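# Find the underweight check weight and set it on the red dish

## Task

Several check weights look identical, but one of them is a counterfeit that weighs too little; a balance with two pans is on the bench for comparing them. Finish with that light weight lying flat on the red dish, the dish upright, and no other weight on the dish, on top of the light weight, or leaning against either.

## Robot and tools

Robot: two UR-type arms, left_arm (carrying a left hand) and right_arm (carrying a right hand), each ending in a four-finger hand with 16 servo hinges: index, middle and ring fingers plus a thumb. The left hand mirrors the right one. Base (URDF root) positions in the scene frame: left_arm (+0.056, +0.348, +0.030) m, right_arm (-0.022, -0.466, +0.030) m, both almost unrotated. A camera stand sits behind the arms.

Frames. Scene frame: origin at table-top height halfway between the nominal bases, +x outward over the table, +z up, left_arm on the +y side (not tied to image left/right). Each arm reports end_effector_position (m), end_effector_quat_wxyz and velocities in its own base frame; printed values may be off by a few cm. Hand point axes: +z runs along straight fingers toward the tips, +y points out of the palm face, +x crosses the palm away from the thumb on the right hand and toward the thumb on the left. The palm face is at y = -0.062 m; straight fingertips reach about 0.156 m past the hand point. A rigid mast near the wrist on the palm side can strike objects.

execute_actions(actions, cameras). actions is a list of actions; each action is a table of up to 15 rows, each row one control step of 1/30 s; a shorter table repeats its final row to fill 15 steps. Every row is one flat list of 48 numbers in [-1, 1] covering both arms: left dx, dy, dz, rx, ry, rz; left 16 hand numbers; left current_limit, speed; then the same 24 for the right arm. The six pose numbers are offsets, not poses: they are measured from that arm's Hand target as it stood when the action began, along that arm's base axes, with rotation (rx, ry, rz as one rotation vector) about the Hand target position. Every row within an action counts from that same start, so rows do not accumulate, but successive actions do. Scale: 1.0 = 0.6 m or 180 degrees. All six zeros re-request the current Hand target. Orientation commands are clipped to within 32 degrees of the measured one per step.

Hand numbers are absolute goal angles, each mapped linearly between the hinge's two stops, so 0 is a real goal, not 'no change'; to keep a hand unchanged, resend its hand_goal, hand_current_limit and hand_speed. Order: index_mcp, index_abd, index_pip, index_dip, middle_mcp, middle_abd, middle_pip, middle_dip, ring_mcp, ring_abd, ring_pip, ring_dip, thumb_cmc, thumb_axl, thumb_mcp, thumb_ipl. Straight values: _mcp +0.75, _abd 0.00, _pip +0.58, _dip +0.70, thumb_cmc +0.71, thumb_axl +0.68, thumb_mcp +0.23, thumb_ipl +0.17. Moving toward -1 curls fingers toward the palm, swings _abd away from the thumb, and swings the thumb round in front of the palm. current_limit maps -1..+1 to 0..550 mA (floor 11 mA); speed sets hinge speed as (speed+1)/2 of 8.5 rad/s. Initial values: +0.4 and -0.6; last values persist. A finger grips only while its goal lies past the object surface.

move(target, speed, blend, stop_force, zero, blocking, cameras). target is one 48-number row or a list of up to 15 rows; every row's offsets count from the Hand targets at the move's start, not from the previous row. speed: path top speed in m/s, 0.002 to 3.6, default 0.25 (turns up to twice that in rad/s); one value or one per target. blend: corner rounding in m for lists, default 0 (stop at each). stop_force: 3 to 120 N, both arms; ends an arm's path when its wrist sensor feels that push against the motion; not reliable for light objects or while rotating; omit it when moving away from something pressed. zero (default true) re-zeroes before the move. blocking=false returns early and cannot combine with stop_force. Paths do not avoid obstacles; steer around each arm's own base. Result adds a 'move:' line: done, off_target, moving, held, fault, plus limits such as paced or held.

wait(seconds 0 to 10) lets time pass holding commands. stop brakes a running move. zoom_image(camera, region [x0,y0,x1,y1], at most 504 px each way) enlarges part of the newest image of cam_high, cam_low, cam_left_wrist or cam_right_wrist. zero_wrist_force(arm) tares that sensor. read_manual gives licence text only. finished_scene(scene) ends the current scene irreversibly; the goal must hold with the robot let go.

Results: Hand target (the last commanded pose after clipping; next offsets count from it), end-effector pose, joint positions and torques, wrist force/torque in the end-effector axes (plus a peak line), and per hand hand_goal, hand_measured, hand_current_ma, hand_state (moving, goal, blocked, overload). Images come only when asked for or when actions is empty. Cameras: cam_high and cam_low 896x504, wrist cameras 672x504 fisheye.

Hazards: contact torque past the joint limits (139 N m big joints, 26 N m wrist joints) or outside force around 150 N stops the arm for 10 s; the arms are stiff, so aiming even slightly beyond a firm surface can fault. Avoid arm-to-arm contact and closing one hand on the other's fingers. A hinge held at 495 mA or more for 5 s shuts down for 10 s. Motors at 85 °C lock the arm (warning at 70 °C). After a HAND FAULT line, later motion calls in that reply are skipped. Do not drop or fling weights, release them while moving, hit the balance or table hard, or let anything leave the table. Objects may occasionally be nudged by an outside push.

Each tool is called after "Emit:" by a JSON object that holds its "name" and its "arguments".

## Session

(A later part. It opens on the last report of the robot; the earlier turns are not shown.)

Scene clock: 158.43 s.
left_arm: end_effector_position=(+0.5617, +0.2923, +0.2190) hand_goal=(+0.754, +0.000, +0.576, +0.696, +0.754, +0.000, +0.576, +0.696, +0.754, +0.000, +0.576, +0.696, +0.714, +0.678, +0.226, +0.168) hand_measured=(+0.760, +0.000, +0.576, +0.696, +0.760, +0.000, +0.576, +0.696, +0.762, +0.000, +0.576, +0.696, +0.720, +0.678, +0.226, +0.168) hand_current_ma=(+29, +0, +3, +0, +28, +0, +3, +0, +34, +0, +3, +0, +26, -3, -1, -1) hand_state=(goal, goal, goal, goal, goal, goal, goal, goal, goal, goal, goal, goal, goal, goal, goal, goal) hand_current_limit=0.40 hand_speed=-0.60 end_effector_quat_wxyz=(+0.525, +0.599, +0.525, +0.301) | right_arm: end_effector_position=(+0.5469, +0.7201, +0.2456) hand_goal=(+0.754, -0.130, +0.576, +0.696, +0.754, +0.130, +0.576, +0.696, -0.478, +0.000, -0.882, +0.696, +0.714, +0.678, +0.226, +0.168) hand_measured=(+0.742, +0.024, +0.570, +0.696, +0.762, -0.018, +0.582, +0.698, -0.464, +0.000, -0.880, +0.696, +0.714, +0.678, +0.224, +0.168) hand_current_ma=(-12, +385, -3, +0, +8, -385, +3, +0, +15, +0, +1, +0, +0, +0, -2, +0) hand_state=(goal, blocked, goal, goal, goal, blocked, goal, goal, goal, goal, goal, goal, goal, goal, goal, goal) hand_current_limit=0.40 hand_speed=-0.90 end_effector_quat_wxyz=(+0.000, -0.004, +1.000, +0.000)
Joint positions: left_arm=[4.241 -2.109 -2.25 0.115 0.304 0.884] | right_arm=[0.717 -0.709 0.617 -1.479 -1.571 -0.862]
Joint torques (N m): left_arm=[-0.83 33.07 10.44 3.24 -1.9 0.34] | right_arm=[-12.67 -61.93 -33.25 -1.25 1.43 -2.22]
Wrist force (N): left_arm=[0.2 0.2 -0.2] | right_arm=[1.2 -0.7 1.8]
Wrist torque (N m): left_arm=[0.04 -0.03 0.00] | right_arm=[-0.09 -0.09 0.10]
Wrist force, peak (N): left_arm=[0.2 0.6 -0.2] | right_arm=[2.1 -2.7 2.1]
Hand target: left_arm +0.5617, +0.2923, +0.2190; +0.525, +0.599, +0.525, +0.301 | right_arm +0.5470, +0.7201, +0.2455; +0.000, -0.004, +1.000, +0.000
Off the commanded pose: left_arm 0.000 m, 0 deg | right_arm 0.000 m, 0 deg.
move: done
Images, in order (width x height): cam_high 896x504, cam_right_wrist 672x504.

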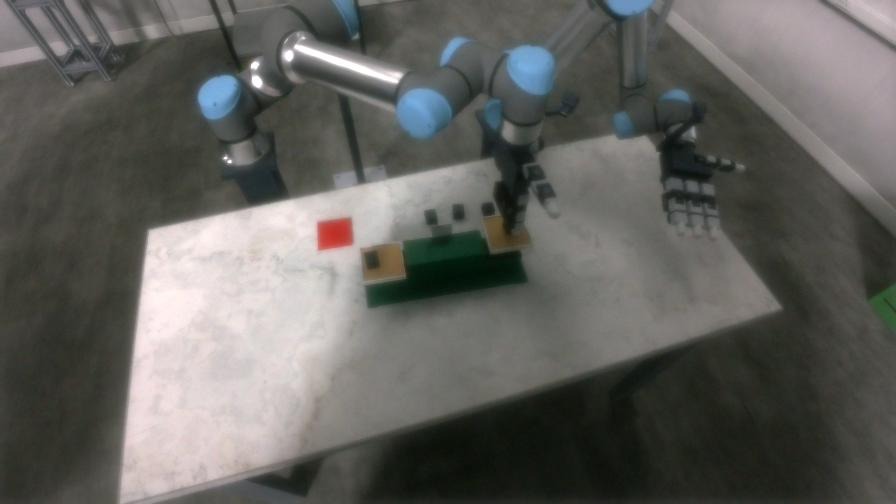

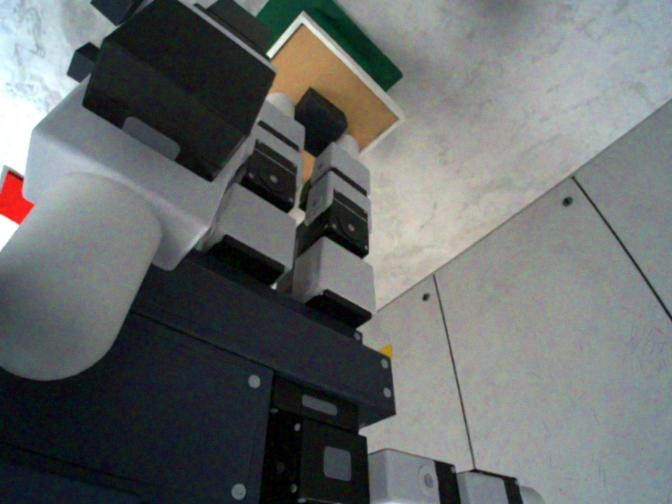

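Emit:
{"name": "move", "arguments": {"target": [0,0,0,0,0,0,0.754,0,0.576,0.696,0.754,0,0.576,0.696,0.754,0,0.576,0.696,0.714,0.678,0.226,0.168,0.4,-0.6,0,-0.0067,-0.055,0,0,0,0.754,-0.13,0.576,0.696,0.754,0.13,0.576,0.696,-0.479,0,-0.883,0.696,0.714,0.678,0.226,0.168,0.4,-0.9], "speed": 0.04, "cameras": []}}

Emit:
{"name": "move", "arguments": {"target": [0,0,0,0,0,0,0.754,0,0.576,0.696,0.754,0,0.576,0.696,0.754,0,0.576,0.696,0.714,0.678,0.226,0.168,0.4,-0.6,0,0,0,0,0,0,0.754,0.11,0.576,0.696,0.754,-0.11,0.576,0.696,-0.479,0,-0.883,0.696,0.714,0.678,0.226,0.168,0.4,-0.92], "speed": 0.05}}

Emit:
{"name": "wait", "arguments": {"seconds": 1}}

Emit:
{"name": "move", "arguments": {"target": [[0,0,0,0,0,0,0.754,0,0.576,0.696,0.754,0,0.576,0.696,0.754,0,0.576,0.696,0.714,0.678,0.226,0.168,0.4,-0.6,0,0,0.12,0,0,0,0.754,0.11,0.576,0.696,0.754,-0.11,0.576,0.696,-0.479,0,-0.883,0.696,0.714,0.678,0.226,0.168,0.4,-0.9],[0,0,0,0,0,0,0.754,0,0.576,0.696,0.754,0,0.576,0.696,0.754,0,0.576,0.696,0.714,0.678,0.226,0.168,0.4,-0.6,-0.2933,-0.235,0.05,0,0,0,0.754,0.133,0.576,0.696,0.754,-0.133,0.576,0.696,-0.479,0,-0.883,0.696,0.714,0.678,0.226,0.168,0.4,-0.9]], "speed": [0.12,0.25], "blend": [0.01,0], "cameras": ["cam_right_wrist","cam_high"]}}

Emit:
{"name": "zoom_image", "arguments": {"camera": "cam_right_wrist", "region": [270, 0, 470, 160]}}

Emit:
{"name": "zoom_image", "arguments": {"camera": "cam_high", "region": [290, 170, 550, 330]}}

Scene clock: 178.07 s.
left_arm: end_effector_position=(+0.5617, +0.2923, +0.2190) hand_goal=(+0.754, +0.000, +0.576, +0.696, +0.754, +0.000, +0.576, +0.696, +0.754, +0.000, +0.576, +0.696, +0.714, +0.678, +0.226, +0.168) hand_measured=(+0.760, +0.000, +0.576, +0.696, +0.760, +0.000, +0.576, +0.696, +0.762, +0.000, +0.576, +0.696, +0.720, +0.678, +0.226, +0.168) hand_current_ma=(+29, +0, +3, +0, +28, +0, +3, +0, +34, +0, +3, +0, +26, -3, -1, -1) hand_state=(goal, goal, goal, goal, goal, goal, goal, goal, goal, goal, goal, goal, goal, goal, goal, goal) hand_current_limit=0.40 hand_speed=-0.60 end_effector_quat_wxyz=(+0.525, +0.599, +0.525, +0.301) | right_arm: end_effector_position=(+0.5470, +0.7160, +0.2124) hand_goal=(+0.754, -0.130, +0.576, +0.696, +0.754, +0.130, +0.576, +0.696, -0.478, +0.000, -0.882, +0.696, +0.714, +0.678, +0.226, +0.168) hand_measured=(+0.738, +0.024, +0.568, +0.694, +0.756, -0.016, +0.580, +0.698, -0.464, +0.000, -0.880, +0.696, +0.714, +0.678, +0.224, +0.168) hand_current_ma=(-17, +385, -6, -1, +1, -382, +2, +1, +15, +0, +1, +0, +0, +0, -2, +0) hand_state=(goal, blocked, goal, goal, goal, blocked, goal, goal, goal, goal, goal, goal, goal, goal, goal, goal) hand_current_limit=0.40 hand_speed=-0.90 end_effector_quat_wxyz=(+0.000, -0.004, +1.000, +0.000) end_effector_velocity=(+0.000, +0.001, +0.004) end_effector_angular_velocity=(+0.002, -0.002, +0.000)
Joint positions: left_arm=[4.241 -2.109 -2.25 0.115 0.304 0.884] | right_arm=[0.714 -0.726 0.732 -1.577 -1.571 -0.866]
Joint velocities: left_arm=[within noise] | right_arm=[0 0 -0.008 0.005 0 0]
Joint torques (N m): left_arm=[-1.45 33.32 10.4 3.28 -1.97 0.38] | right_arm=[-9.39 -66.69 -36.73 -0.08 -0.75 -1.4]
Wrist force (N): left_arm=[0.2 0.4 -0.1] | right_arm=[0.7 -0.3 -0.3]
Wrist torque (N m): left_arm=[0.06 -0.03 0.00] | right_arm=[-0.01 -0.14 0.13]
Wrist force, peak (N): left_arm=[-0.1 0.8 -0.2] | right_arm=[1.2 -0.8 2.2]
Hand target: left_arm +0.5617, +0.2923, +0.2190; +0.525, +0.599, +0.525, +0.301 | right_arm +0.5470, +0.7160, +0.2125; +0.000, -0.004, +1.000, +0.000
Off the commanded pose: left_arm 0.000 m, 0 deg | right_arm 0.000 m, 0 deg.
move: done
No camera images: "cameras" was empty.

Scene clock: 179.07 s.
left_arm: end_effector_position=(+0.5617, +0.2923, +0.2190) hand_goal=(+0.754, +0.000, +0.576, +0.696, +0.754, +0.000, +0.576, +0.696, +0.754, +0.000, +0.576, +0.696, +0.714, +0.678, +0.226, +0.168) hand_measured=(+0.760, +0.000, +0.576, +0.696, +0.760, +0.000, +0.576, +0.696, +0.762, +0.000, +0.576, +0.696, +0.720, +0.678, +0.226, +0.168) hand_current_ma=(+29, +0, +3, +0, +28, +0, +3, +0, +34, +0, +3, +0, +26, -3, -1, -1) hand_state=(goal, goal, goal, goal, goal, goal, goal, goal, goal, goal, goal, goal, goal, goal, goal, goal) hand_current_limit=0.40 hand_speed=-0.60 end_effector_quat_wxyz=(+0.525, +0.599, +0.525, +0.301) | right_arm: end_effector_position=(+0.5470, +0.7160, +0.2125) hand_goal=(+0.754, +0.110, +0.576, +0.696, +0.754, -0.110, +0.576, +0.696, -0.478, +0.000, -0.882, +0.696, +0.714, +0.678, +0.226, +0.168) hand_measured=(+0.748, +0.106, +0.572, +0.694, +0.756, -0.106, +0.578, +0.698, -0.464, +0.000, -0.880, +0.696, +0.714, +0.678, +0.224, +0.168) hand_current_ma=(-4, -2, -2, -1, +0, +2, +1, +1, +15, +0, +1, +0, +0, +0, -2, +0) hand_state=(goal, goal, goal, goal, goal, goal, goal, goal, goal, goal, goal, goal, goal, goal, goal, goal) hand_current_limit=0.40 hand_speed=-0.92 end_effector_quat_wxyz=(+0.000, -0.004, +1.000, +0.000)
Joint positions: left_arm=[4.241 -2.109 -2.25 0.115 0.304 0.884] | right_arm=[0.714 -0.726 0.732 -1.577 -1.571 -0.865]
Joint torques (N m): left_arm=[-0.8 33.52 10.68 3.34 -1.87 0.42] | right_arm=[1.14 -50.32 -35.98 -0.56 -0.78 1.87]
Wrist force (N): left_arm=[0.2 0.1 -0.2] | right_arm=[1.0 -0.7 0.0]
Wrist torque (N m): left_arm=[0.02 -0.03 0.01] | right_arm=[0.03 -0.05 0.15]
Wrist force, peak (N): left_arm=[-0.1 0.6 0.1] | right_arm=[1.1 -0.9 -0.3]
Hand target: left_arm +0.5617, +0.2923, +0.2190; +0.525, +0.599, +0.525, +0.301 | right_arm +0.5470, +0.7160, +0.2125; +0.000, -0.004, +1.000, +0.000
Off the commanded pose: left_arm 0.000 m, 0 deg | right_arm 0.000 m, 0 deg.
move: done

Scene clock: 180.07 s.
left_arm: end_effector_position=(+0.5617, +0.2923, +0.2190) hand_goal=(+0.754, +0.000, +0.576, +0.696, +0.754, +0.000, +0.576, +0.696, +0.754, +0.000, +0.576, +0.696, +0.714, +0.678, +0.226, +0.168) hand_measured=(+0.760, +0.000, +0.576, +0.696, +0.760, +0.000, +0.576, +0.696, +0.762, +0.000, +0.576, +0.696, +0.720, +0.678, +0.226, +0.168) hand_current_ma=(+29, +0, +3, +0, +28, +0, +3, +0, +34, +0, +3, +0, +26, -3, -1, -1) hand_state=(goal, goal, goal, goal, goal, goal, goal, goal, goal, goal, goal, goal, goal, goal, goal, goal) hand_current_limit=0.40 hand_speed=-0.60 end_effector_quat_wxyz=(+0.525, +0.599, +0.525, +0.301) | right_arm: end_effector_position=(+0.5470, +0.7160, +0.2125) hand_goal=(+0.754, +0.110, +0.576, +0.696, +0.754, -0.110, +0.576, +0.696, -0.478, +0.000, -0.882, +0.696, +0.714, +0.678, +0.226, +0.168) hand_measured=(+0.748, +0.106, +0.572, +0.694, +0.756, -0.106, +0.578, +0.698, -0.464, +0.000, -0.880, +0.696, +0.714, +0.678, +0.224, +0.168) hand_current_ma=(-4, -2, -2, -1, +0, +2, +1, +1, +15, +0, +1, +0, +0, +0, -2, +0) hand_state=(goal, goal, goal, goal, goal, goal, goal, goal, goal, goal, goal, goal, goal, goal, goal, goal) hand_current_limit=0.40 hand_speed=-0.92 end_effector_quat_wxyz=(+0.000, -0.004, +1.000, +0.000)
Joint positions: left_arm=[4.241 -2.109 -2.25 0.115 0.304 0.884] | right_arm=[0.714 -0.726 0.732 -1.577 -1.571 -0.865]
Joint torques (N m): left_arm=[-1.02 33.35 10.71 3.36 -1.96 0.53] | right_arm=[9.24 -51.11 -36.09 -0.99 -0.66 2]
Wrist force (N): left_arm=[-0.2 0.3 0.0] | right_arm=[0.9 -0.8 -0.2]
Wrist torque (N m): left_arm=[0.03 0.03 -0.03] | right_arm=[0.03 -0.05 0.14]
Wrist force, peak (N): left_arm=[0.0 0.4 -0.6] | right_arm=[1.1 -1.0 -0.1]
Hand target: left_arm +0.5617, +0.2923, +0.2190; +0.525, +0.599, +0.525, +0.301 | right_arm +0.5470, +0.7160, +0.2125; +0.000, -0.004, +1.000, +0.000
Off the commanded pose: left_arm 0.000 m, 0 deg | right_arm 0.000 m, 0 deg.
wait: 1.00 s; at rest by 0.17 s

Scene clock: 182.60 s.
left_arm: end_effector_position=(+0.5617, +0.2923, +0.2190) hand_goal=(+0.754, +0.000, +0.576, +0.696, +0.754, +0.000, +0.576, +0.696, +0.754, +0.000, +0.576, +0.696, +0.714, +0.678, +0.226, +0.168) hand_measured=(+0.760, +0.000, +0.576, +0.696, +0.760, +0.000, +0.576, +0.696, +0.762, +0.000, +0.576, +0.696, +0.720, +0.678, +0.226, +0.168) hand_current_ma=(+29, +0, +3, +0, +28, +0, +3, +0, +34, +0, +3, +0, +26, -3, -1, -1) hand_state=(goal, goal, goal, goal, goal, goal, goal, goal, goal, goal, goal, goal, goal, goal, goal, goal) hand_current_limit=0.40 hand_speed=-0.60 end_effector_quat_wxyz=(+0.525, +0.599, +0.525, +0.301) | right_arm: end_effector_position=(+0.3710, +0.5751, +0.2425) hand_goal=(+0.754, +0.134, +0.576, +0.696, +0.754, -0.132, +0.576, +0.696, -0.478, +0.000, -0.882, +0.696, +0.714, +0.678, +0.226, +0.168) hand_measured=(+0.750, +0.128, +0.572, +0.694, +0.754, -0.128, +0.578, +0.698, -0.464, +0.000, -0.880, +0.696, +0.714, +0.678, +0.224, +0.168) hand_current_ma=(-2, -2, -1, -1, +0, +2, +1, +1, +15, +0, +1, +0, +0, +0, -2, +0) hand_state=(goal, goal, goal, goal, goal, goal, goal, goal, goal, goal, goal, goal, goal, goal, goal, goal) hand_current_limit=0.40 hand_speed=-0.90 end_effector_quat_wxyz=(+0.000, -0.004, +1.000, +0.000)
Joint positions: left_arm=[4.241 -2.109 -2.25 0.115 0.304 0.884] | right_arm=[0.728 -1.314 1.576 -1.833 -1.571 -0.851]
Joint torques (N m): left_arm=[-1.46 33.09 10.66 3.26 -1.9 0.46] | right_arm=[-12.16 -47.8 -8.64 -4.18 -0.77 -2.29]
Wrist force (N): left_arm=[-0.1 0.3 0.0] | right_arm=[0.8 -0.5 -0.3]
Wrist torque (N m): left_arm=[0.03 0.01 -0.01] | right_arm=[0.09 -0.04 0.08]
Wrist force, peak (N): left_arm=[0.0 0.6 -0.3] | right_arm=[2.9 -2.3 0.4]
Hand target: left_arm +0.5617, +0.2923, +0.2190; +0.525, +0.599, +0.525, +0.301 | right_arm +0.3710, +0.5750, +0.2425; +0.000, -0.004, +1.000, +0.000
Off the commanded pose: left_arm 0.000 m, 0 deg | right_arm 0.000 m, 0 deg.
move: done
Images, in order (width x height): cam_high 896x504, cam_right_wrist 672x504.

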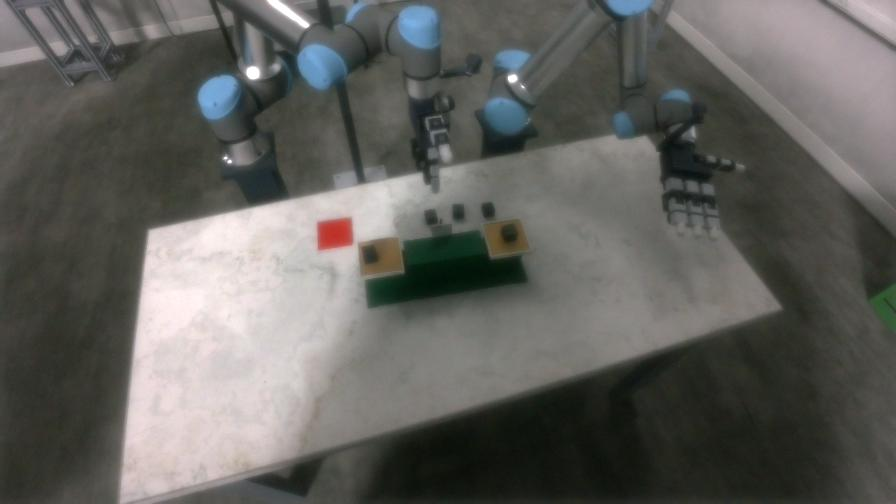

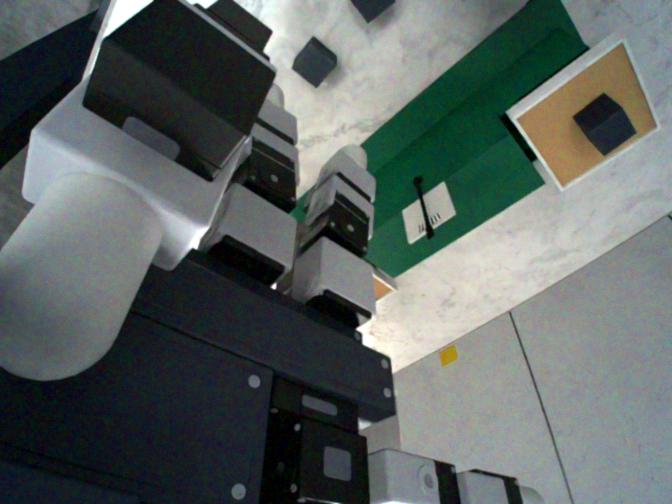

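Scaled by 2.520 from the camera's 672x504 image, which has a finer 960x720 frame.

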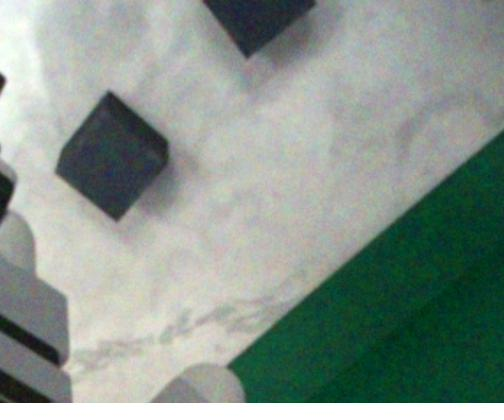

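Scaled by 1.938 from the camera's 896x504 image, which has a finer 1280x720 frame.

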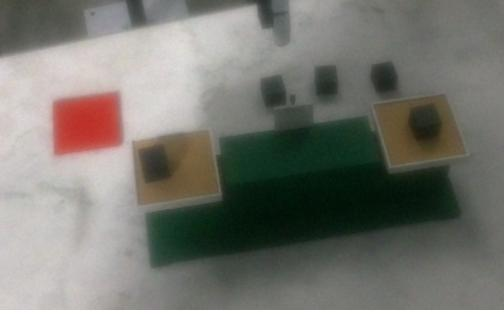

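Emit:
{"name": "move", "arguments": {"target": [[0,0,0,0,0,0,0.754,0,0.576,0.696,0.754,0,0.576,0.696,0.754,0,0.576,0.696,0.714,0.678,0.226,0.168,0.4,-0.6,0.0008,-0.0117,-0.1,0,0,0,0.754,0.133,0.576,0.696,0.754,-0.133,0.576,0.696,-0.479,0,-0.883,0.696,0.714,0.678,0.226,0.168,0.4,-0.9],[0,0,0,0,0,0,0.754,0,0.576,0.696,0.754,0,0.576,0.696,0.754,0,0.576,0.696,0.714,0.678,0.226,0.168,0.4,-0.6,0.0008,-0.0117,-0.2342,0,0,0,0.754,0.133,0.576,0.696,0.754,-0.133,0.576,0.696,-0.479,0,-0.883,0.696,0.714,0.678,0.226,0.168,0.4,-0.9],[0,0,0,0,0,0,0.754,0,0.576,0.696,0.754,0,0.576,0.696,0.754,0,0.576,0.696,0.714,0.678,0.226,0.168,0.4,-0.6,0.0008,-0.0117,-0.2342,0,0,0,0.754,-0.13,0.576,0.696,0.754,0.13,0.576,0.696,-0.479,0,-0.883,0.696,0.714,0.678,0.226,0.168,0.4,-0.9],[0,0,0,0,0,0,0.754,0,0.576,0.696,0.754,0,0.576,0.696,0.754,0,0.576,0.696,0.714,0.678,0.226,0.168,0.4,-0.6,0.0008,-0.0117,0.045,0,0,0,0.754,-0.13,0.576,0.696,0.754,0.13,0.576,0.696,-0.479,0,-0.883,0.696,0.714,0.678,0.226,0.168,0.4,-0.9]], "speed": [0.2,0.08,0.06,0.15], "blend": [0.02,0,0,0], "cameras": []}}

Emit:
{"name": "move", "arguments": {"target": [[0,0,0,0,0,0,0.754,0,0.576,0.696,0.754,0,0.576,0.696,0.754,0,0.576,0.696,0.714,0.678,0.226,0.168,0.4,-0.6,0.2667,-0.225,0.005,0,0,0,0.754,-0.13,0.576,0.696,0.754,0.13,0.576,0.696,-0.479,0,-0.883,0.696,0.714,0.678,0.226,0.168,0.4,-0.9],[0,0,0,0,0,0,0.754,0,0.576,0.696,0.754,0,0.576,0.696,0.754,0,0.576,0.696,0.714,0.678,0.226,0.168,0.4,-0.6,0.2667,-0.225,-0.04,0,0,0,0.754,-0.13,0.576,0.696,0.754,0.13,0.576,0.696,-0.479,0,-0.883,0.696,0.714,0.678,0.226,0.168,0.4,-0.9]], "speed": [0.15,0.08], "blend": [0.01,0], "cameras": ["cam_right_wrist","cam_high"]}}

Emit:
{"name": "zoom_image", "arguments": {"camera": "cam_right_wrist", "region": [230, 0, 530, 225]}}

Emit:
{"name": "zoom_image", "arguments": {"camera": "cam_high", "region": [330, 200, 430, 300]}}

Scene clock: 252.23 s.
left_arm: end_effector_position=(+0.5617, +0.2923, +0.2190) hand_goal=(+0.754, +0.000, +0.576, +0.696, +0.754, +0.000, +0.576, +0.696, +0.754, +0.000, +0.576, +0.696, +0.714, +0.678, +0.226, +0.168) hand_measured=(+0.760, +0.000, +0.576, +0.696, +0.760, +0.000, +0.576, +0.696, +0.762, +0.000, +0.576, +0.696, +0.720, +0.678, +0.226, +0.168) hand_current_ma=(+29, +0, +3, +0, +28, +0, +3, +0, +34, +0, +3, +0, +26, -3, -1, -1) hand_state=(goal, goal, goal, goal, goal, goal, goal, goal, goal, goal, goal, goal, goal, goal, goal, goal) hand_current_limit=0.40 hand_speed=-0.60 end_effector_quat_wxyz=(+0.525, +0.599, +0.525, +0.301) | right_arm: end_effector_position=(+0.3715, +0.5681, +0.2696) hand_goal=(+0.754, -0.130, +0.576, +0.696, +0.754, +0.130, +0.576, +0.696, -0.478, +0.000, -0.882, +0.696, +0.714, +0.678, +0.226, +0.168) hand_measured=(+0.750, +0.020, +0.572, +0.694, +0.754, -0.024, +0.578, +0.698, -0.464, +0.000, -0.880, +0.696, +0.714, +0.678, +0.224, +0.168) hand_current_ma=(-2, +385, -1, -1, +0, -385, +1, +1, +15, +0, +1, +0, +0, +0, -2, +0) hand_state=(goal, blocked, goal, goal, goal, blocked, goal, goal, goal, goal, goal, goal, goal, goal, goal, goal) hand_current_limit=0.40 hand_speed=-0.90 end_effector_quat_wxyz=(+0.000, -0.004, +1.000, +0.000)
Joint positions: left_arm=[4.241 -2.109 -2.25 0.115 0.304 0.884] | right_arm=[0.719 -1.341 1.54 -1.769 -1.571 -0.86]
Joint torques (N m): left_arm=[-1.36 33.33 10.75 3.4 -1.96 0.55] | right_arm=[-4.75 -26.96 -18.46 -1.41 -1.19 -0.62]
Wrist force (N): left_arm=[0.0 0.1 0.0] | right_arm=[1.0 -0.9 1.8]
Wrist torque (N m): left_arm=[0.02 -0.01 0.00] | right_arm=[-0.12 -0.07 0.17]
Wrist force, peak (N): left_arm=[0.4 0.3 0.6] | right_arm=[0.9 -1.0 3.7]
Hand target: left_arm +0.5617, +0.2923, +0.2190; +0.525, +0.599, +0.525, +0.301 | right_arm +0.3715, +0.5680, +0.2695; +0.000, -0.004, +1.000, +0.000
Off the commanded pose: left_arm 0.000 m, 0 deg | right_arm 0.000 m, 0 deg.
move: done
No camera images: "cameras" was empty.

Scene clock: 254.40 s.
left_arm: end_effector_position=(+0.5617, +0.2923, +0.2190) hand_goal=(+0.754, +0.000, +0.576, +0.696, +0.754, +0.000, +0.576, +0.696, +0.754, +0.000, +0.576, +0.696, +0.714, +0.678, +0.226, +0.168) hand_measured=(+0.760, +0.000, +0.576, +0.696, +0.760, +0.000, +0.576, +0.696, +0.762, +0.000, +0.576, +0.696, +0.720, +0.678, +0.226, +0.168) hand_current_ma=(+29, +0, +3, +0, +28, +0, +3, +0, +34, +0, +3, +0, +26, -3, -1, -1) hand_state=(goal, goal, goal, goal, goal, goal, goal, goal, goal, goal, goal, goal, goal, goal, goal, goal) hand_current_limit=0.40 hand_speed=-0.60 end_effector_quat_wxyz=(+0.525, +0.599, +0.525, +0.301) | right_arm: end_effector_position=(+0.5315, +0.4330, +0.2453) hand_goal=(+0.754, -0.130, +0.576, +0.696, +0.754, +0.130, +0.576, +0.696, -0.478, +0.000, -0.882, +0.696, +0.714, +0.678, +0.226, +0.168) hand_measured=(+0.750, +0.020, +0.574, +0.694, +0.756, -0.024, +0.578, +0.698, -0.464, +0.000, -0.880, +0.696, +0.714, +0.678, +0.224, +0.168) hand_current_ma=(-2, +385, -1, -1, +1, -385, +1, +1, +15, +0, +1, +0, +0, +0, -2, +0) hand_state=(goal, blocked, goal, goal, goal, blocked, goal, goal, goal, goal, goal, goal, goal, goal, goal, goal) hand_current_limit=0.40 hand_speed=-0.90 end_effector_quat_wxyz=(+0.000, -0.004, +1.000, +0.000)
Joint positions: left_arm=[4.241 -2.109 -2.25 0.115 0.304 0.884] | right_arm=[0.381 -1.28 1.523 -1.814 -1.571 -1.198]
Joint torques (N m): left_arm=[-0.99 33.2 10.53 3.47 -1.82 0.56] | right_arm=[12.91 -50.93 -35.62 -1.51 1.64 1.12]
Wrist force (N): left_arm=[0.1 0.4 0.0] | right_arm=[0.8 -0.6 1.7]
Wrist torque (N m): left_arm=[0.04 -0.03 0.00] | right_arm=[-0.08 -0.03 0.08]
Wrist force, peak (N): left_arm=[0.2 0.7 0.4] | right_arm=[2.4 0.6 1.8]
Hand target: left_arm +0.5617, +0.2923, +0.2190; +0.525, +0.599, +0.525, +0.301 | right_arm +0.5315, +0.4330, +0.2455; +0.000, -0.004, +1.000, +0.000
Off the commanded pose: left_arm 0.000 m, 0 deg | right_arm 0.000 m, 0 deg.
move: done
Images, in order (width x height): cam_high 896x504, cam_right_wrist 672x504.

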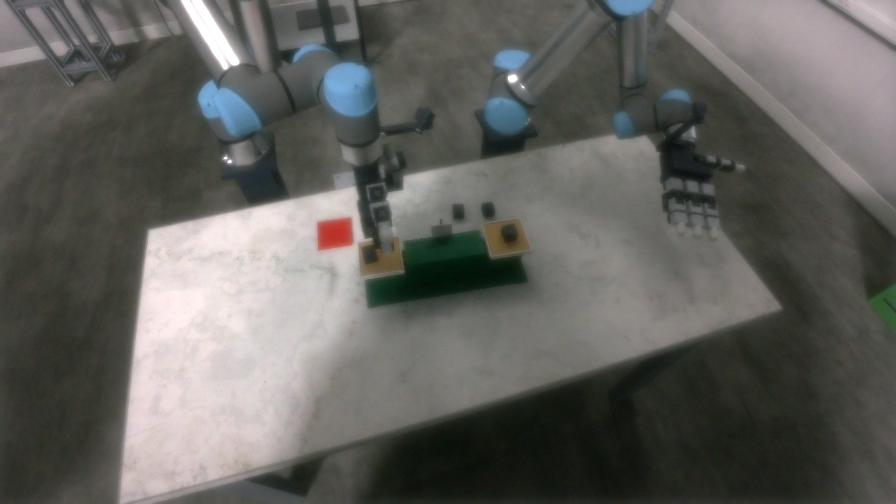

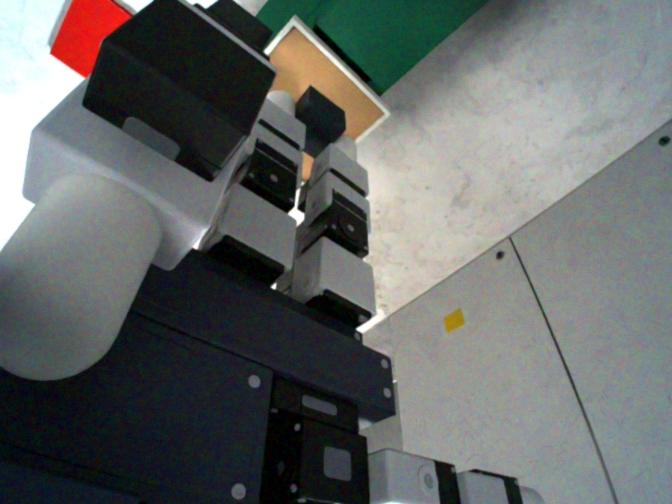

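Scaled by 1.680 from the camera's 672x504 image, which has a finer 960x720 frame.

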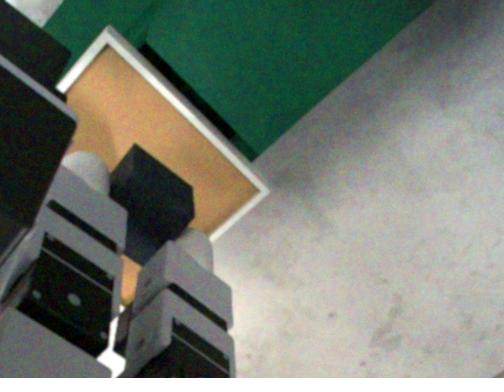

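Scaled by 5.040 from the camera's 896x504 image, which has a finer 1280x720 frame.

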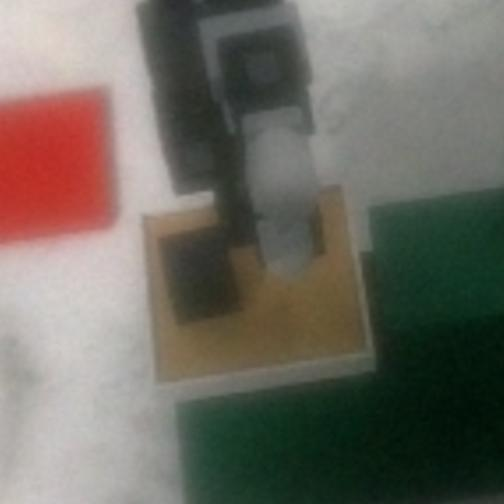

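Emit:
{"name": "move", "arguments": {"target": [[0,0,0,0,0,0,0.754,0,0.576,0.696,0.754,0,0.576,0.696,0.754,0,0.576,0.696,0.714,0.678,0.226,0.168,0.4,-0.6,0,0.0067,0,0,0,0,0.754,-0.13,0.576,0.696,0.754,0.13,0.576,0.696,-0.479,0,-0.883,0.696,0.714,0.678,0.226,0.168,0.4,-0.9],[0,0,0,0,0,0,0.754,0,0.576,0.696,0.754,0,0.576,0.696,0.754,0,0.576,0.696,0.714,0.678,0.226,0.168,0.4,-0.6,0,0.0067,-0.0808,0,0,0,0.754,-0.13,0.576,0.696,0.754,0.13,0.576,0.696,-0.479,0,-0.883,0.696,0.714,0.678,0.226,0.168,0.4,-0.9]], "speed": [0.05,0.04], "blend": [0.002,0], "stop_force": 5, "cameras": []}}

Emit:
{"name": "move", "arguments": {"target": [0,0,0,0,0,0,0.754,0,0.576,0.696,0.754,0,0.576,0.696,0.754,0,0.576,0.696,0.714,0.678,0.226,0.168,0.4,-0.6,0,0,0,0,0,0,0.754,0.11,0.576,0.696,0.754,-0.11,0.576,0.696,-0.479,0,-0.883,0.696,0.714,0.678,0.226,0.168,0.4,-0.92], "speed": 0.05}}

Emit:
{"name": "wait", "arguments": {"seconds": 1, "cameras": ["cam_right_wrist"]}}

Emit:
{"name": "zoom_image", "arguments": {"camera": "cam_right_wrist", "region": [230, 0, 530, 225]}}

Scene clock: 283.57 s.
left_arm: end_effector_position=(+0.5617, +0.2923, +0.2190) hand_goal=(+0.754, +0.000, +0.576, +0.696, +0.754, +0.000, +0.576, +0.696, +0.754, +0.000, +0.576, +0.696, +0.714, +0.678, +0.226, +0.168) hand_measured=(+0.760, +0.000, +0.576, +0.696, +0.760, +0.000, +0.576, +0.696, +0.762, +0.000, +0.576, +0.696, +0.720, +0.678, +0.226, +0.168) hand_current_ma=(+29, +0, +3, +0, +28, +0, +3, +0, +34, +0, +3, +0, +26, -3, -1, -1) hand_state=(goal, goal, goal, goal, goal, goal, goal, goal, goal, goal, goal, goal, goal, goal, goal, goal) hand_current_limit=0.40 hand_speed=-0.60 end_effector_quat_wxyz=(+0.525, +0.599, +0.525, +0.301) | right_arm: end_effector_position=(+0.5315, +0.4370, +0.1970) hand_goal=(+0.754, -0.130, +0.576, +0.696, +0.754, +0.130, +0.576, +0.696, -0.478, +0.000, -0.882, +0.696, +0.714, +0.678, +0.226, +0.168) hand_measured=(+0.752, +0.020, +0.574, +0.694, +0.756, -0.024, +0.578, +0.698, -0.464, +0.000, -0.880, +0.696, +0.714, +0.678, +0.224, +0.168) hand_current_ma=(-1, +385, -1, -1, +1, -385, +1, +1, +15, +0, +1, +0, +0, +0, -2, +0) hand_state=(goal, blocked, goal, goal, goal, blocked, goal, goal, goal, goal, goal, goal, goal, goal, goal, goal) hand_current_limit=0.40 hand_speed=-0.90 end_effector_quat_wxyz=(+0.000, -0.004, +1.000, +0.000)
Joint positions: left_arm=[4.241 -2.109 -2.25 0.115 0.304 0.884] | right_arm=[0.387 -1.241 1.6 -1.93 -1.571 -1.192]
Joint torques (N m): left_arm=[-0.94 34.1 10.07 3.51 -2 0.58] | right_arm=[-11.33 -51.87 -35.4 -0.55 -1.3 -1.91]
Wrist force (N): left_arm=[-0.1 0.2 0.2] | right_arm=[1.0 -0.7 1.6]
Wrist torque (N m): left_arm=[0.00 0.00 -0.01] | right_arm=[-0.08 -0.06 0.11]
Wrist force, peak (N): left_arm=[0.0 0.6 0.4] | right_arm=[0.9 -0.6 2.4]
Hand target: left_arm +0.5617, +0.2923, +0.2190; +0.525, +0.599, +0.525, +0.301 | right_arm +0.5315, +0.4370, +0.1970; +0.000, -0.004, +1.000, +0.000
Off the commanded pose: left_arm 0.000 m, 0 deg | right_arm 0.000 m, 0 deg.
move: done
No camera images: "cameras" was empty.

Scene clock: 284.57 s.
left_arm: end_effector_position=(+0.5617, +0.2923, +0.2190) hand_goal=(+0.754, +0.000, +0.576, +0.696, +0.754, +0.000, +0.576, +0.696, +0.754, +0.000, +0.576, +0.696, +0.714, +0.678, +0.226, +0.168) hand_measured=(+0.760, +0.000, +0.576, +0.696, +0.760, +0.000, +0.576, +0.696, +0.762, +0.000, +0.576, +0.696, +0.720, +0.678, +0.226, +0.168) hand_current_ma=(+29, +0, +3, +0, +28, +0, +3, +0, +34, +0, +3, +0, +26, -3, -1, -1) hand_state=(goal, goal, goal, goal, goal, goal, goal, goal, goal, goal, goal, goal, goal, goal, goal, goal) hand_current_limit=0.40 hand_speed=-0.60 end_effector_quat_wxyz=(+0.525, +0.599, +0.525, +0.301) | right_arm: end_effector_position=(+0.5315, +0.4370, +0.1970) hand_goal=(+0.754, +0.110, +0.576, +0.696, +0.754, -0.110, +0.576, +0.696, -0.478, +0.000, -0.882, +0.696, +0.714, +0.678, +0.226, +0.168) hand_measured=(+0.752, +0.106, +0.574, +0.694, +0.756, -0.106, +0.578, +0.698, -0.464, +0.000, -0.880, +0.696, +0.714, +0.678, +0.224, +0.168) hand_current_ma=(-1, -2, -1, -1, +0, +2, +1, +1, +15, +0, +1, +0, +0, +0, -2, +0) hand_state=(goal, goal, goal, goal, goal, goal, goal, goal, goal, goal, goal, goal, goal, goal, goal, goal) hand_current_limit=0.40 hand_speed=-0.92 end_effector_quat_wxyz=(+0.000, -0.004, +1.000, +0.000)
Joint positions: left_arm=[4.241 -2.109 -2.25 0.115 0.304 0.884] | right_arm=[0.387 -1.241 1.6 -1.93 -1.571 -1.192]
Joint torques (N m): left_arm=[-0.99 33.19 10.2 3.46 -1.98 0.48] | right_arm=[-10.7 -47.89 -32.66 -0.64 -1.33 -1.71]
Wrist force (N): left_arm=[0.3 0.4 0.1] | right_arm=[1.0 -0.5 -0.3]
Wrist torque (N m): left_arm=[0.03 -0.05 0.02] | right_arm=[0.08 -0.06 0.11]
Wrist force, peak (N): left_arm=[0.5 0.5 0.1] | right_arm=[0.9 -0.7 2.1]
Hand target: left_arm +0.5617, +0.2923, +0.2190; +0.525, +0.599, +0.525, +0.301 | right_arm +0.5315, +0.4370, +0.1970; +0.000, -0.004, +1.000, +0.000
Off the commanded pose: left_arm 0.000 m, 0 deg | right_arm 0.000 m, 0 deg.
move: done

Scene clock: 285.57 s.
left_arm: end_effector_position=(+0.5617, +0.2923, +0.2190) hand_goal=(+0.754, +0.000, +0.576, +0.696, +0.754, +0.000, +0.576, +0.696, +0.754, +0.000, +0.576, +0.696, +0.714, +0.678, +0.226, +0.168) hand_measured=(+0.760, +0.000, +0.576, +0.696, +0.760, +0.000, +0.576, +0.696, +0.762, +0.000, +0.576, +0.696, +0.720, +0.678, +0.226, +0.168) hand_current_ma=(+29, +0, +3, +0, +28, +0, +3, +0, +34, +0, +3, +0, +26, -3, -1, -1) hand_state=(goal, goal, goal, goal, goal, goal, goal, goal, goal, goal, goal, goal, goal, goal, goal, goal) hand_current_limit=0.40 hand_speed=-0.60 end_effector_quat_wxyz=(+0.525, +0.599, +0.525, +0.301) | right_arm: end_effector_position=(+0.5315, +0.4370, +0.1970) hand_goal=(+0.754, +0.110, +0.576, +0.696, +0.754, -0.110, +0.576, +0.696, -0.478, +0.000, -0.882, +0.696, +0.714, +0.678, +0.226, +0.168) hand_measured=(+0.752, +0.106, +0.574, +0.694, +0.756, -0.106, +0.578, +0.698, -0.464, +0.000, -0.880, +0.696, +0.714, +0.678, +0.224, +0.168) hand_current_ma=(-1, -2, -1, -1, +0, +2, +1, +1, +15, +0, +1, +0, +0, +0, -2, +0) hand_state=(goal, goal, goal, goal, goal, goal, goal, goal, goal, goal, goal, goal, goal, goal, goal, goal) hand_current_limit=0.40 hand_speed=-0.92 end_effector_quat_wxyz=(+0.000, -0.004, +1.000, +0.000)
Joint positions: left_arm=[4.241 -2.109 -2.25 0.115 0.304 0.884] | right_arm=[0.387 -1.241 1.6 -1.93 -1.571 -1.192]
Joint torques (N m): left_arm=[-0.56 33.72 10.01 3.52 -1.97 0.63] | right_arm=[-10.49 -42.81 -27.77 -0.74 -1.24 -1.55]
Wrist force (N): left_arm=[-0.6 0.2 -0.1] | right_arm=[1.1 -0.6 -0.2]
Wrist torque (N m): left_arm=[0.02 0.08 -0.06] | right_arm=[0.07 -0.07 0.11]
Wrist force, peak (N): left_arm=[0.0 0.7 0.3] | right_arm=[1.1 -0.9 0.1]
Hand target: left_arm +0.5617, +0.2923, +0.2190; +0.525, +0.599, +0.525, +0.301 | right_arm +0.5315, +0.4370, +0.1970; +0.000, -0.004, +1.000, +0.000
Off the commanded pose: left_arm 0.000 m, 0 deg | right_arm 0.000 m, 0 deg.
wait: 1.00 s; at rest by 0.17 s
Images, in order (width x height): cam_right_wrist 672x504.

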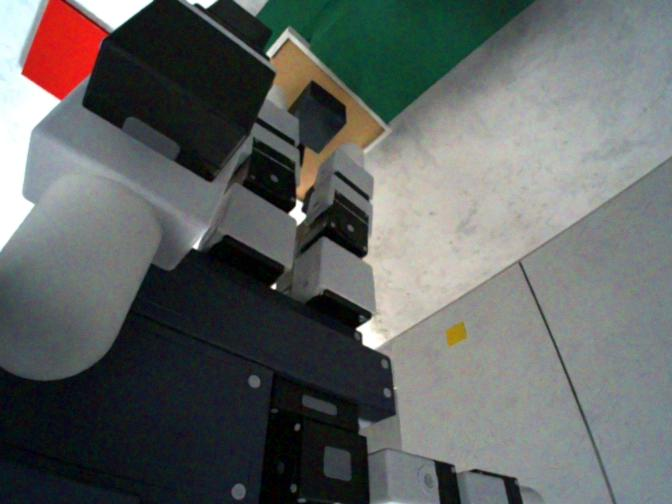

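Scaled by 1.680 from the camera's 672x504 image, which has a finer 960x720 frame.

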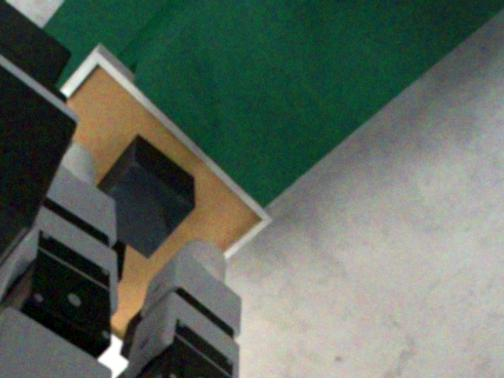

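Emit:
{"name": "move", "arguments": {"target": [[0,0,0,0,0,0,0.754,0,0.576,0.696,0.754,0,0.576,0.696,0.754,0,0.576,0.696,0.714,0.678,0.226,0.168,0.4,-0.6,0,0,0.1217,0,0,0,0.754,0.11,0.576,0.696,0.754,-0.11,0.576,0.696,-0.479,0,-0.883,0.696,0.714,0.678,0.226,0.168,0.4,-0.92],[0,0,0,0,0,0,0.754,0,0.576,0.696,0.754,0,0.576,0.696,0.754,0,0.576,0.696,0.714,0.678,0.226,0.168,0.4,-0.6,-0.2558,0.05,0.11,0,0,0,0.754,0.11,0.576,0.696,0.754,-0.11,0.576,0.696,-0.479,0,-0.883,0.696,0.714,0.678,0.226,0.168,0.4,-0.92],[0,0,0,0,0,0,0.754,0,0.576,0.696,0.754,0,0.576,0.696,0.754,0,0.576,0.696,0.714,0.678,0.226,0.168,0.4,-0.6,-0.2558,0.3433,0.0758,0,0,0,0.754,0.133,0.576,0.696,0.754,-0.133,0.576,0.696,-0.479,0,-0.883,0.696,0.714,0.678,0.226,0.168,0.4,-0.9]], "speed": [0.12,0.25,0.25], "blend": [0.02,0.04,0], "cameras": ["cam_right_wrist","cam_high"]}}

Emit:
{"name": "zoom_image", "arguments": {"camera": "cam_right_wrist", "region": [270, 0, 470, 160]}}

Emit:
{"name": "zoom_image", "arguments": {"camera": "cam_high", "region": [330, 180, 550, 320]}}

Scene clock: 305.47 s.
left_arm: end_effector_position=(+0.5617, +0.2923, +0.2190) hand_goal=(+0.754, +0.000, +0.576, +0.696, +0.754, +0.000, +0.576, +0.696, +0.754, +0.000, +0.576, +0.696, +0.714, +0.678, +0.226, +0.168) hand_measured=(+0.760, +0.000, +0.576, +0.696, +0.760, +0.000, +0.576, +0.696, +0.762, +0.000, +0.576, +0.696, +0.720, +0.678, +0.226, +0.168) hand_current_ma=(+29, +0, +3, +0, +28, +0, +3, +0, +34, +0, +3, +0, +26, -3, -1, -1) hand_state=(goal, goal, goal, goal, goal, goal, goal, goal, goal, goal, goal, goal, goal, goal, goal, goal) hand_current_limit=0.40 hand_speed=-0.60 end_effector_quat_wxyz=(+0.525, +0.599, +0.525, +0.301) | right_arm: end_effector_position=(+0.3780, +0.6430, +0.2425) hand_goal=(+0.754, +0.134, +0.576, +0.696, +0.754, -0.132, +0.576, +0.696, -0.478, +0.000, -0.882, +0.696, +0.714, +0.678, +0.226, +0.168) hand_measured=(+0.752, +0.128, +0.574, +0.694, +0.754, -0.128, +0.578, +0.698, -0.464, +0.000, -0.880, +0.696, +0.714, +0.678, +0.224, +0.168) hand_current_ma=(-1, -2, -1, -1, +0, +2, +1, +1, +15, +0, +1, +0, +0, +0, -2, +0) hand_state=(goal, goal, goal, goal, goal, goal, goal, goal, goal, goal, goal, goal, goal, goal, goal, goal) hand_current_limit=0.40 hand_speed=-0.90 end_effector_quat_wxyz=(+0.000, -0.004, +1.000, +0.000)
Joint positions: left_arm=[4.241 -2.109 -2.25 0.115 0.304 0.884] | right_arm=[0.8 -1.172 1.383 -1.782 -1.571 -0.779]
Joint torques (N m): left_arm=[-1.68 33.76 10.17 3.5 -1.93 0.66] | right_arm=[-0.17 -33.02 -34.88 -4.51 -0.31 2.21]
Wrist force (N): left_arm=[-0.1 0.6 -0.1] | right_arm=[0.9 -0.8 0.0]
Wrist torque (N m): left_arm=[0.09 0.01 -0.03] | right_arm=[0.02 -0.04 0.16]
Wrist force, peak (N): left_arm=[0.0 0.6 0.4] | right_arm=[1.9 -1.6 0.0]
Hand target: left_arm +0.5617, +0.2923, +0.2190; +0.525, +0.599, +0.525, +0.301 | right_arm +0.3780, +0.6430, +0.2425; +0.000, -0.004, +1.000, +0.000
Off the commanded pose: left_arm 0.000 m, 0 deg | right_arm 0.000 m, 0 deg.
move: done
Images, in order (width x height): cam_high 896x504, cam_right_wrist 672x504.

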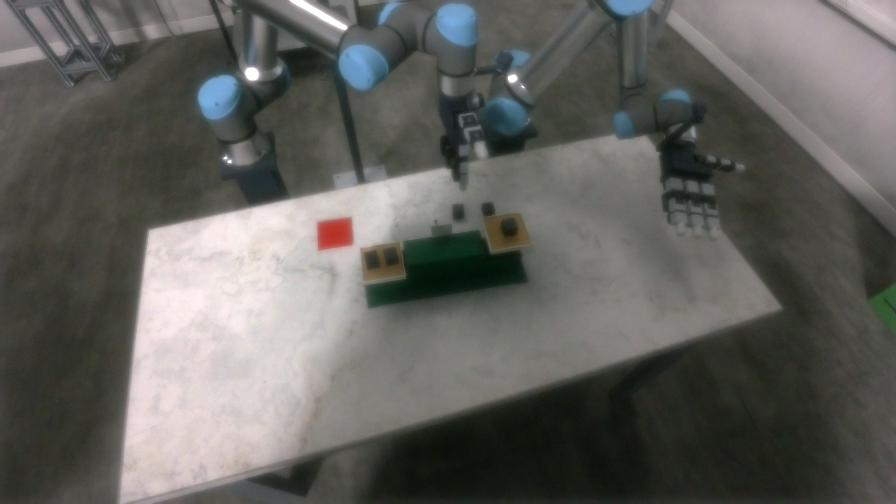

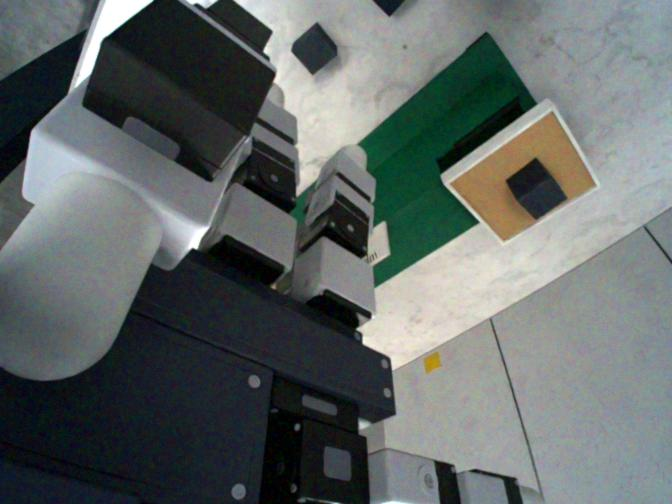

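Scaled by 2.520 from the camera's 672x504 image, which has a finer 960x720 frame.

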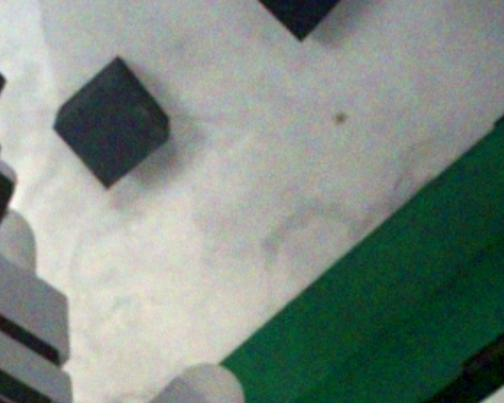

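Scaled by 2.291 from the camera's 896x504 image, which has a finer 1280x720 frame.

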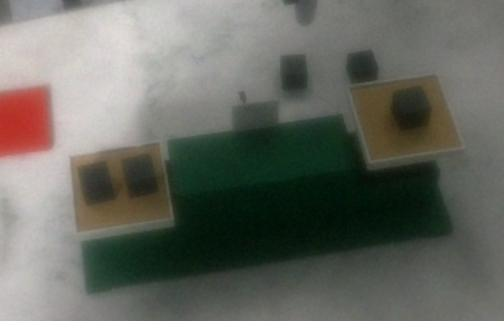

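Emit:
{"name": "move", "arguments": {"target": [[0,0,0,0,0,0,0.754,0,0.576,0.696,0.754,0,0.576,0.696,0.754,0,0.576,0.696,0.714,0.678,0.226,0.168,0.4,-0.6,0.05,0.02,0.0708,0,0,0,0.754,0.133,0.576,0.696,0.754,-0.133,0.576,0.696,-0.479,0,-0.883,0.696,0.714,0.678,0.226,0.168,0.4,-0.9],[0,0,0,0,0,0,0.754,0,0.576,0.696,0.754,0,0.576,0.696,0.754,0,0.576,0.696,0.714,0.678,0.226,0.168,0.4,-0.6,0.2767,0.115,0.0708,0,0,0,0.754,0.133,0.576,0.696,0.754,-0.133,0.576,0.696,-0.479,0,-0.883,0.696,0.714,0.678,0.226,0.168,0.4,-0.9]], "speed": 0.2, "blend": [0.02,0], "cameras": ["cam_right_wrist"]}}

Emit:
{"name": "zoom_image", "arguments": {"camera": "cam_right_wrist", "region": [230, 40, 430, 200]}}

Scene clock: 342.87 s.
left_arm: end_effector_position=(+0.5617, +0.2923, +0.2190) hand_goal=(+0.754, +0.000, +0.576, +0.696, +0.754, +0.000, +0.576, +0.696, +0.754, +0.000, +0.576, +0.696, +0.714, +0.678, +0.226, +0.168) hand_measured=(+0.760, +0.000, +0.576, +0.696, +0.760, +0.000, +0.576, +0.696, +0.762, +0.000, +0.576, +0.696, +0.720, +0.678, +0.226, +0.168) hand_current_ma=(+29, +0, +3, +0, +28, +0, +3, +0, +34, +0, +3, +0, +26, -3, -1, -1) hand_state=(goal, goal, goal, goal, goal, goal, goal, goal, goal, goal, goal, goal, goal, goal, goal, goal) hand_current_limit=0.40 hand_speed=-0.60 end_effector_quat_wxyz=(+0.525, +0.599, +0.525, +0.301) | right_arm: end_effector_position=(+0.5441, +0.7120, +0.2850) hand_goal=(+0.754, +0.134, +0.576, +0.696, +0.754, -0.132, +0.576, +0.696, -0.478, +0.000, -0.882, +0.696, +0.714, +0.678, +0.226, +0.168) hand_measured=(+0.752, +0.130, +0.574, +0.694, +0.754, -0.128, +0.578, +0.698, -0.464, +0.000, -0.880, +0.696, +0.714, +0.678, +0.224, +0.168) hand_current_ma=(-1, -2, -1, -1, +0, +2, +1, +1, +15, +0, +1, +0, +0, +0, -2, +0) hand_state=(goal, goal, goal, goal, goal, goal, goal, goal, goal, goal, goal, goal, goal, goal, goal, goal) hand_current_limit=0.40 hand_speed=-0.90 end_effector_quat_wxyz=(+0.000, -0.004, +1.000, +0.000)
Joint positions: left_arm=[4.241 -2.109 -2.25 0.115 0.304 0.884] | right_arm=[0.712 -0.72 0.536 -1.387 -1.571 -0.867]
Joint torques (N m): left_arm=[-1.02 33.44 10.56 3.67 -1.95 0.56] | right_arm=[12.31 -54.97 -34.19 -2.51 -2.16 2.5]
Wrist force (N): left_arm=[0.0 0.4 0.2] | right_arm=[0.9 -0.8 0.0]
Wrist torque (N m): left_arm=[0.03 0.00 -0.01] | right_arm=[0.04 -0.04 0.13]
Wrist force, peak (N): left_arm=[0.0 0.7 0.2] | right_arm=[2.0 -1.0 1.4]
Hand target: left_arm +0.5617, +0.2923, +0.2190; +0.525, +0.599, +0.525, +0.301 | right_arm +0.5440, +0.7120, +0.2850; +0.000, -0.004, +1.000, +0.000
Off the commanded pose: left_arm 0.000 m, 0 deg | right_arm 0.000 m, 0 deg.
move: done
Images, in order (width x height): cam_right_wrist 672x504.

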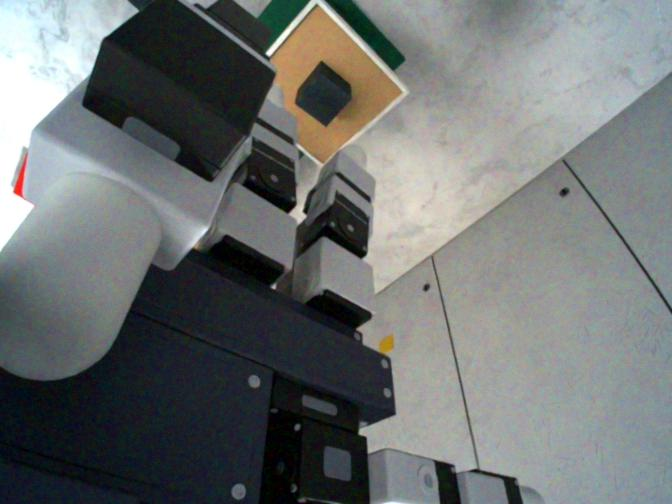

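Scaled by 2.520 from the camera's 672x504 image, which has a finer 960x720 frame.

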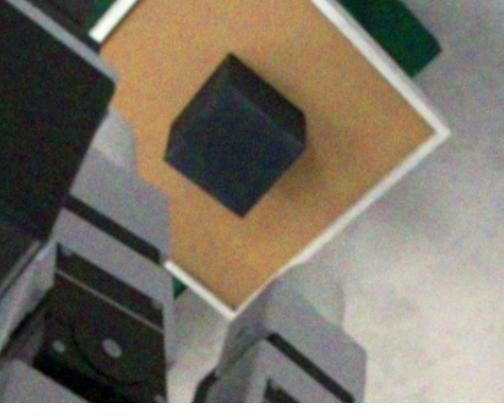

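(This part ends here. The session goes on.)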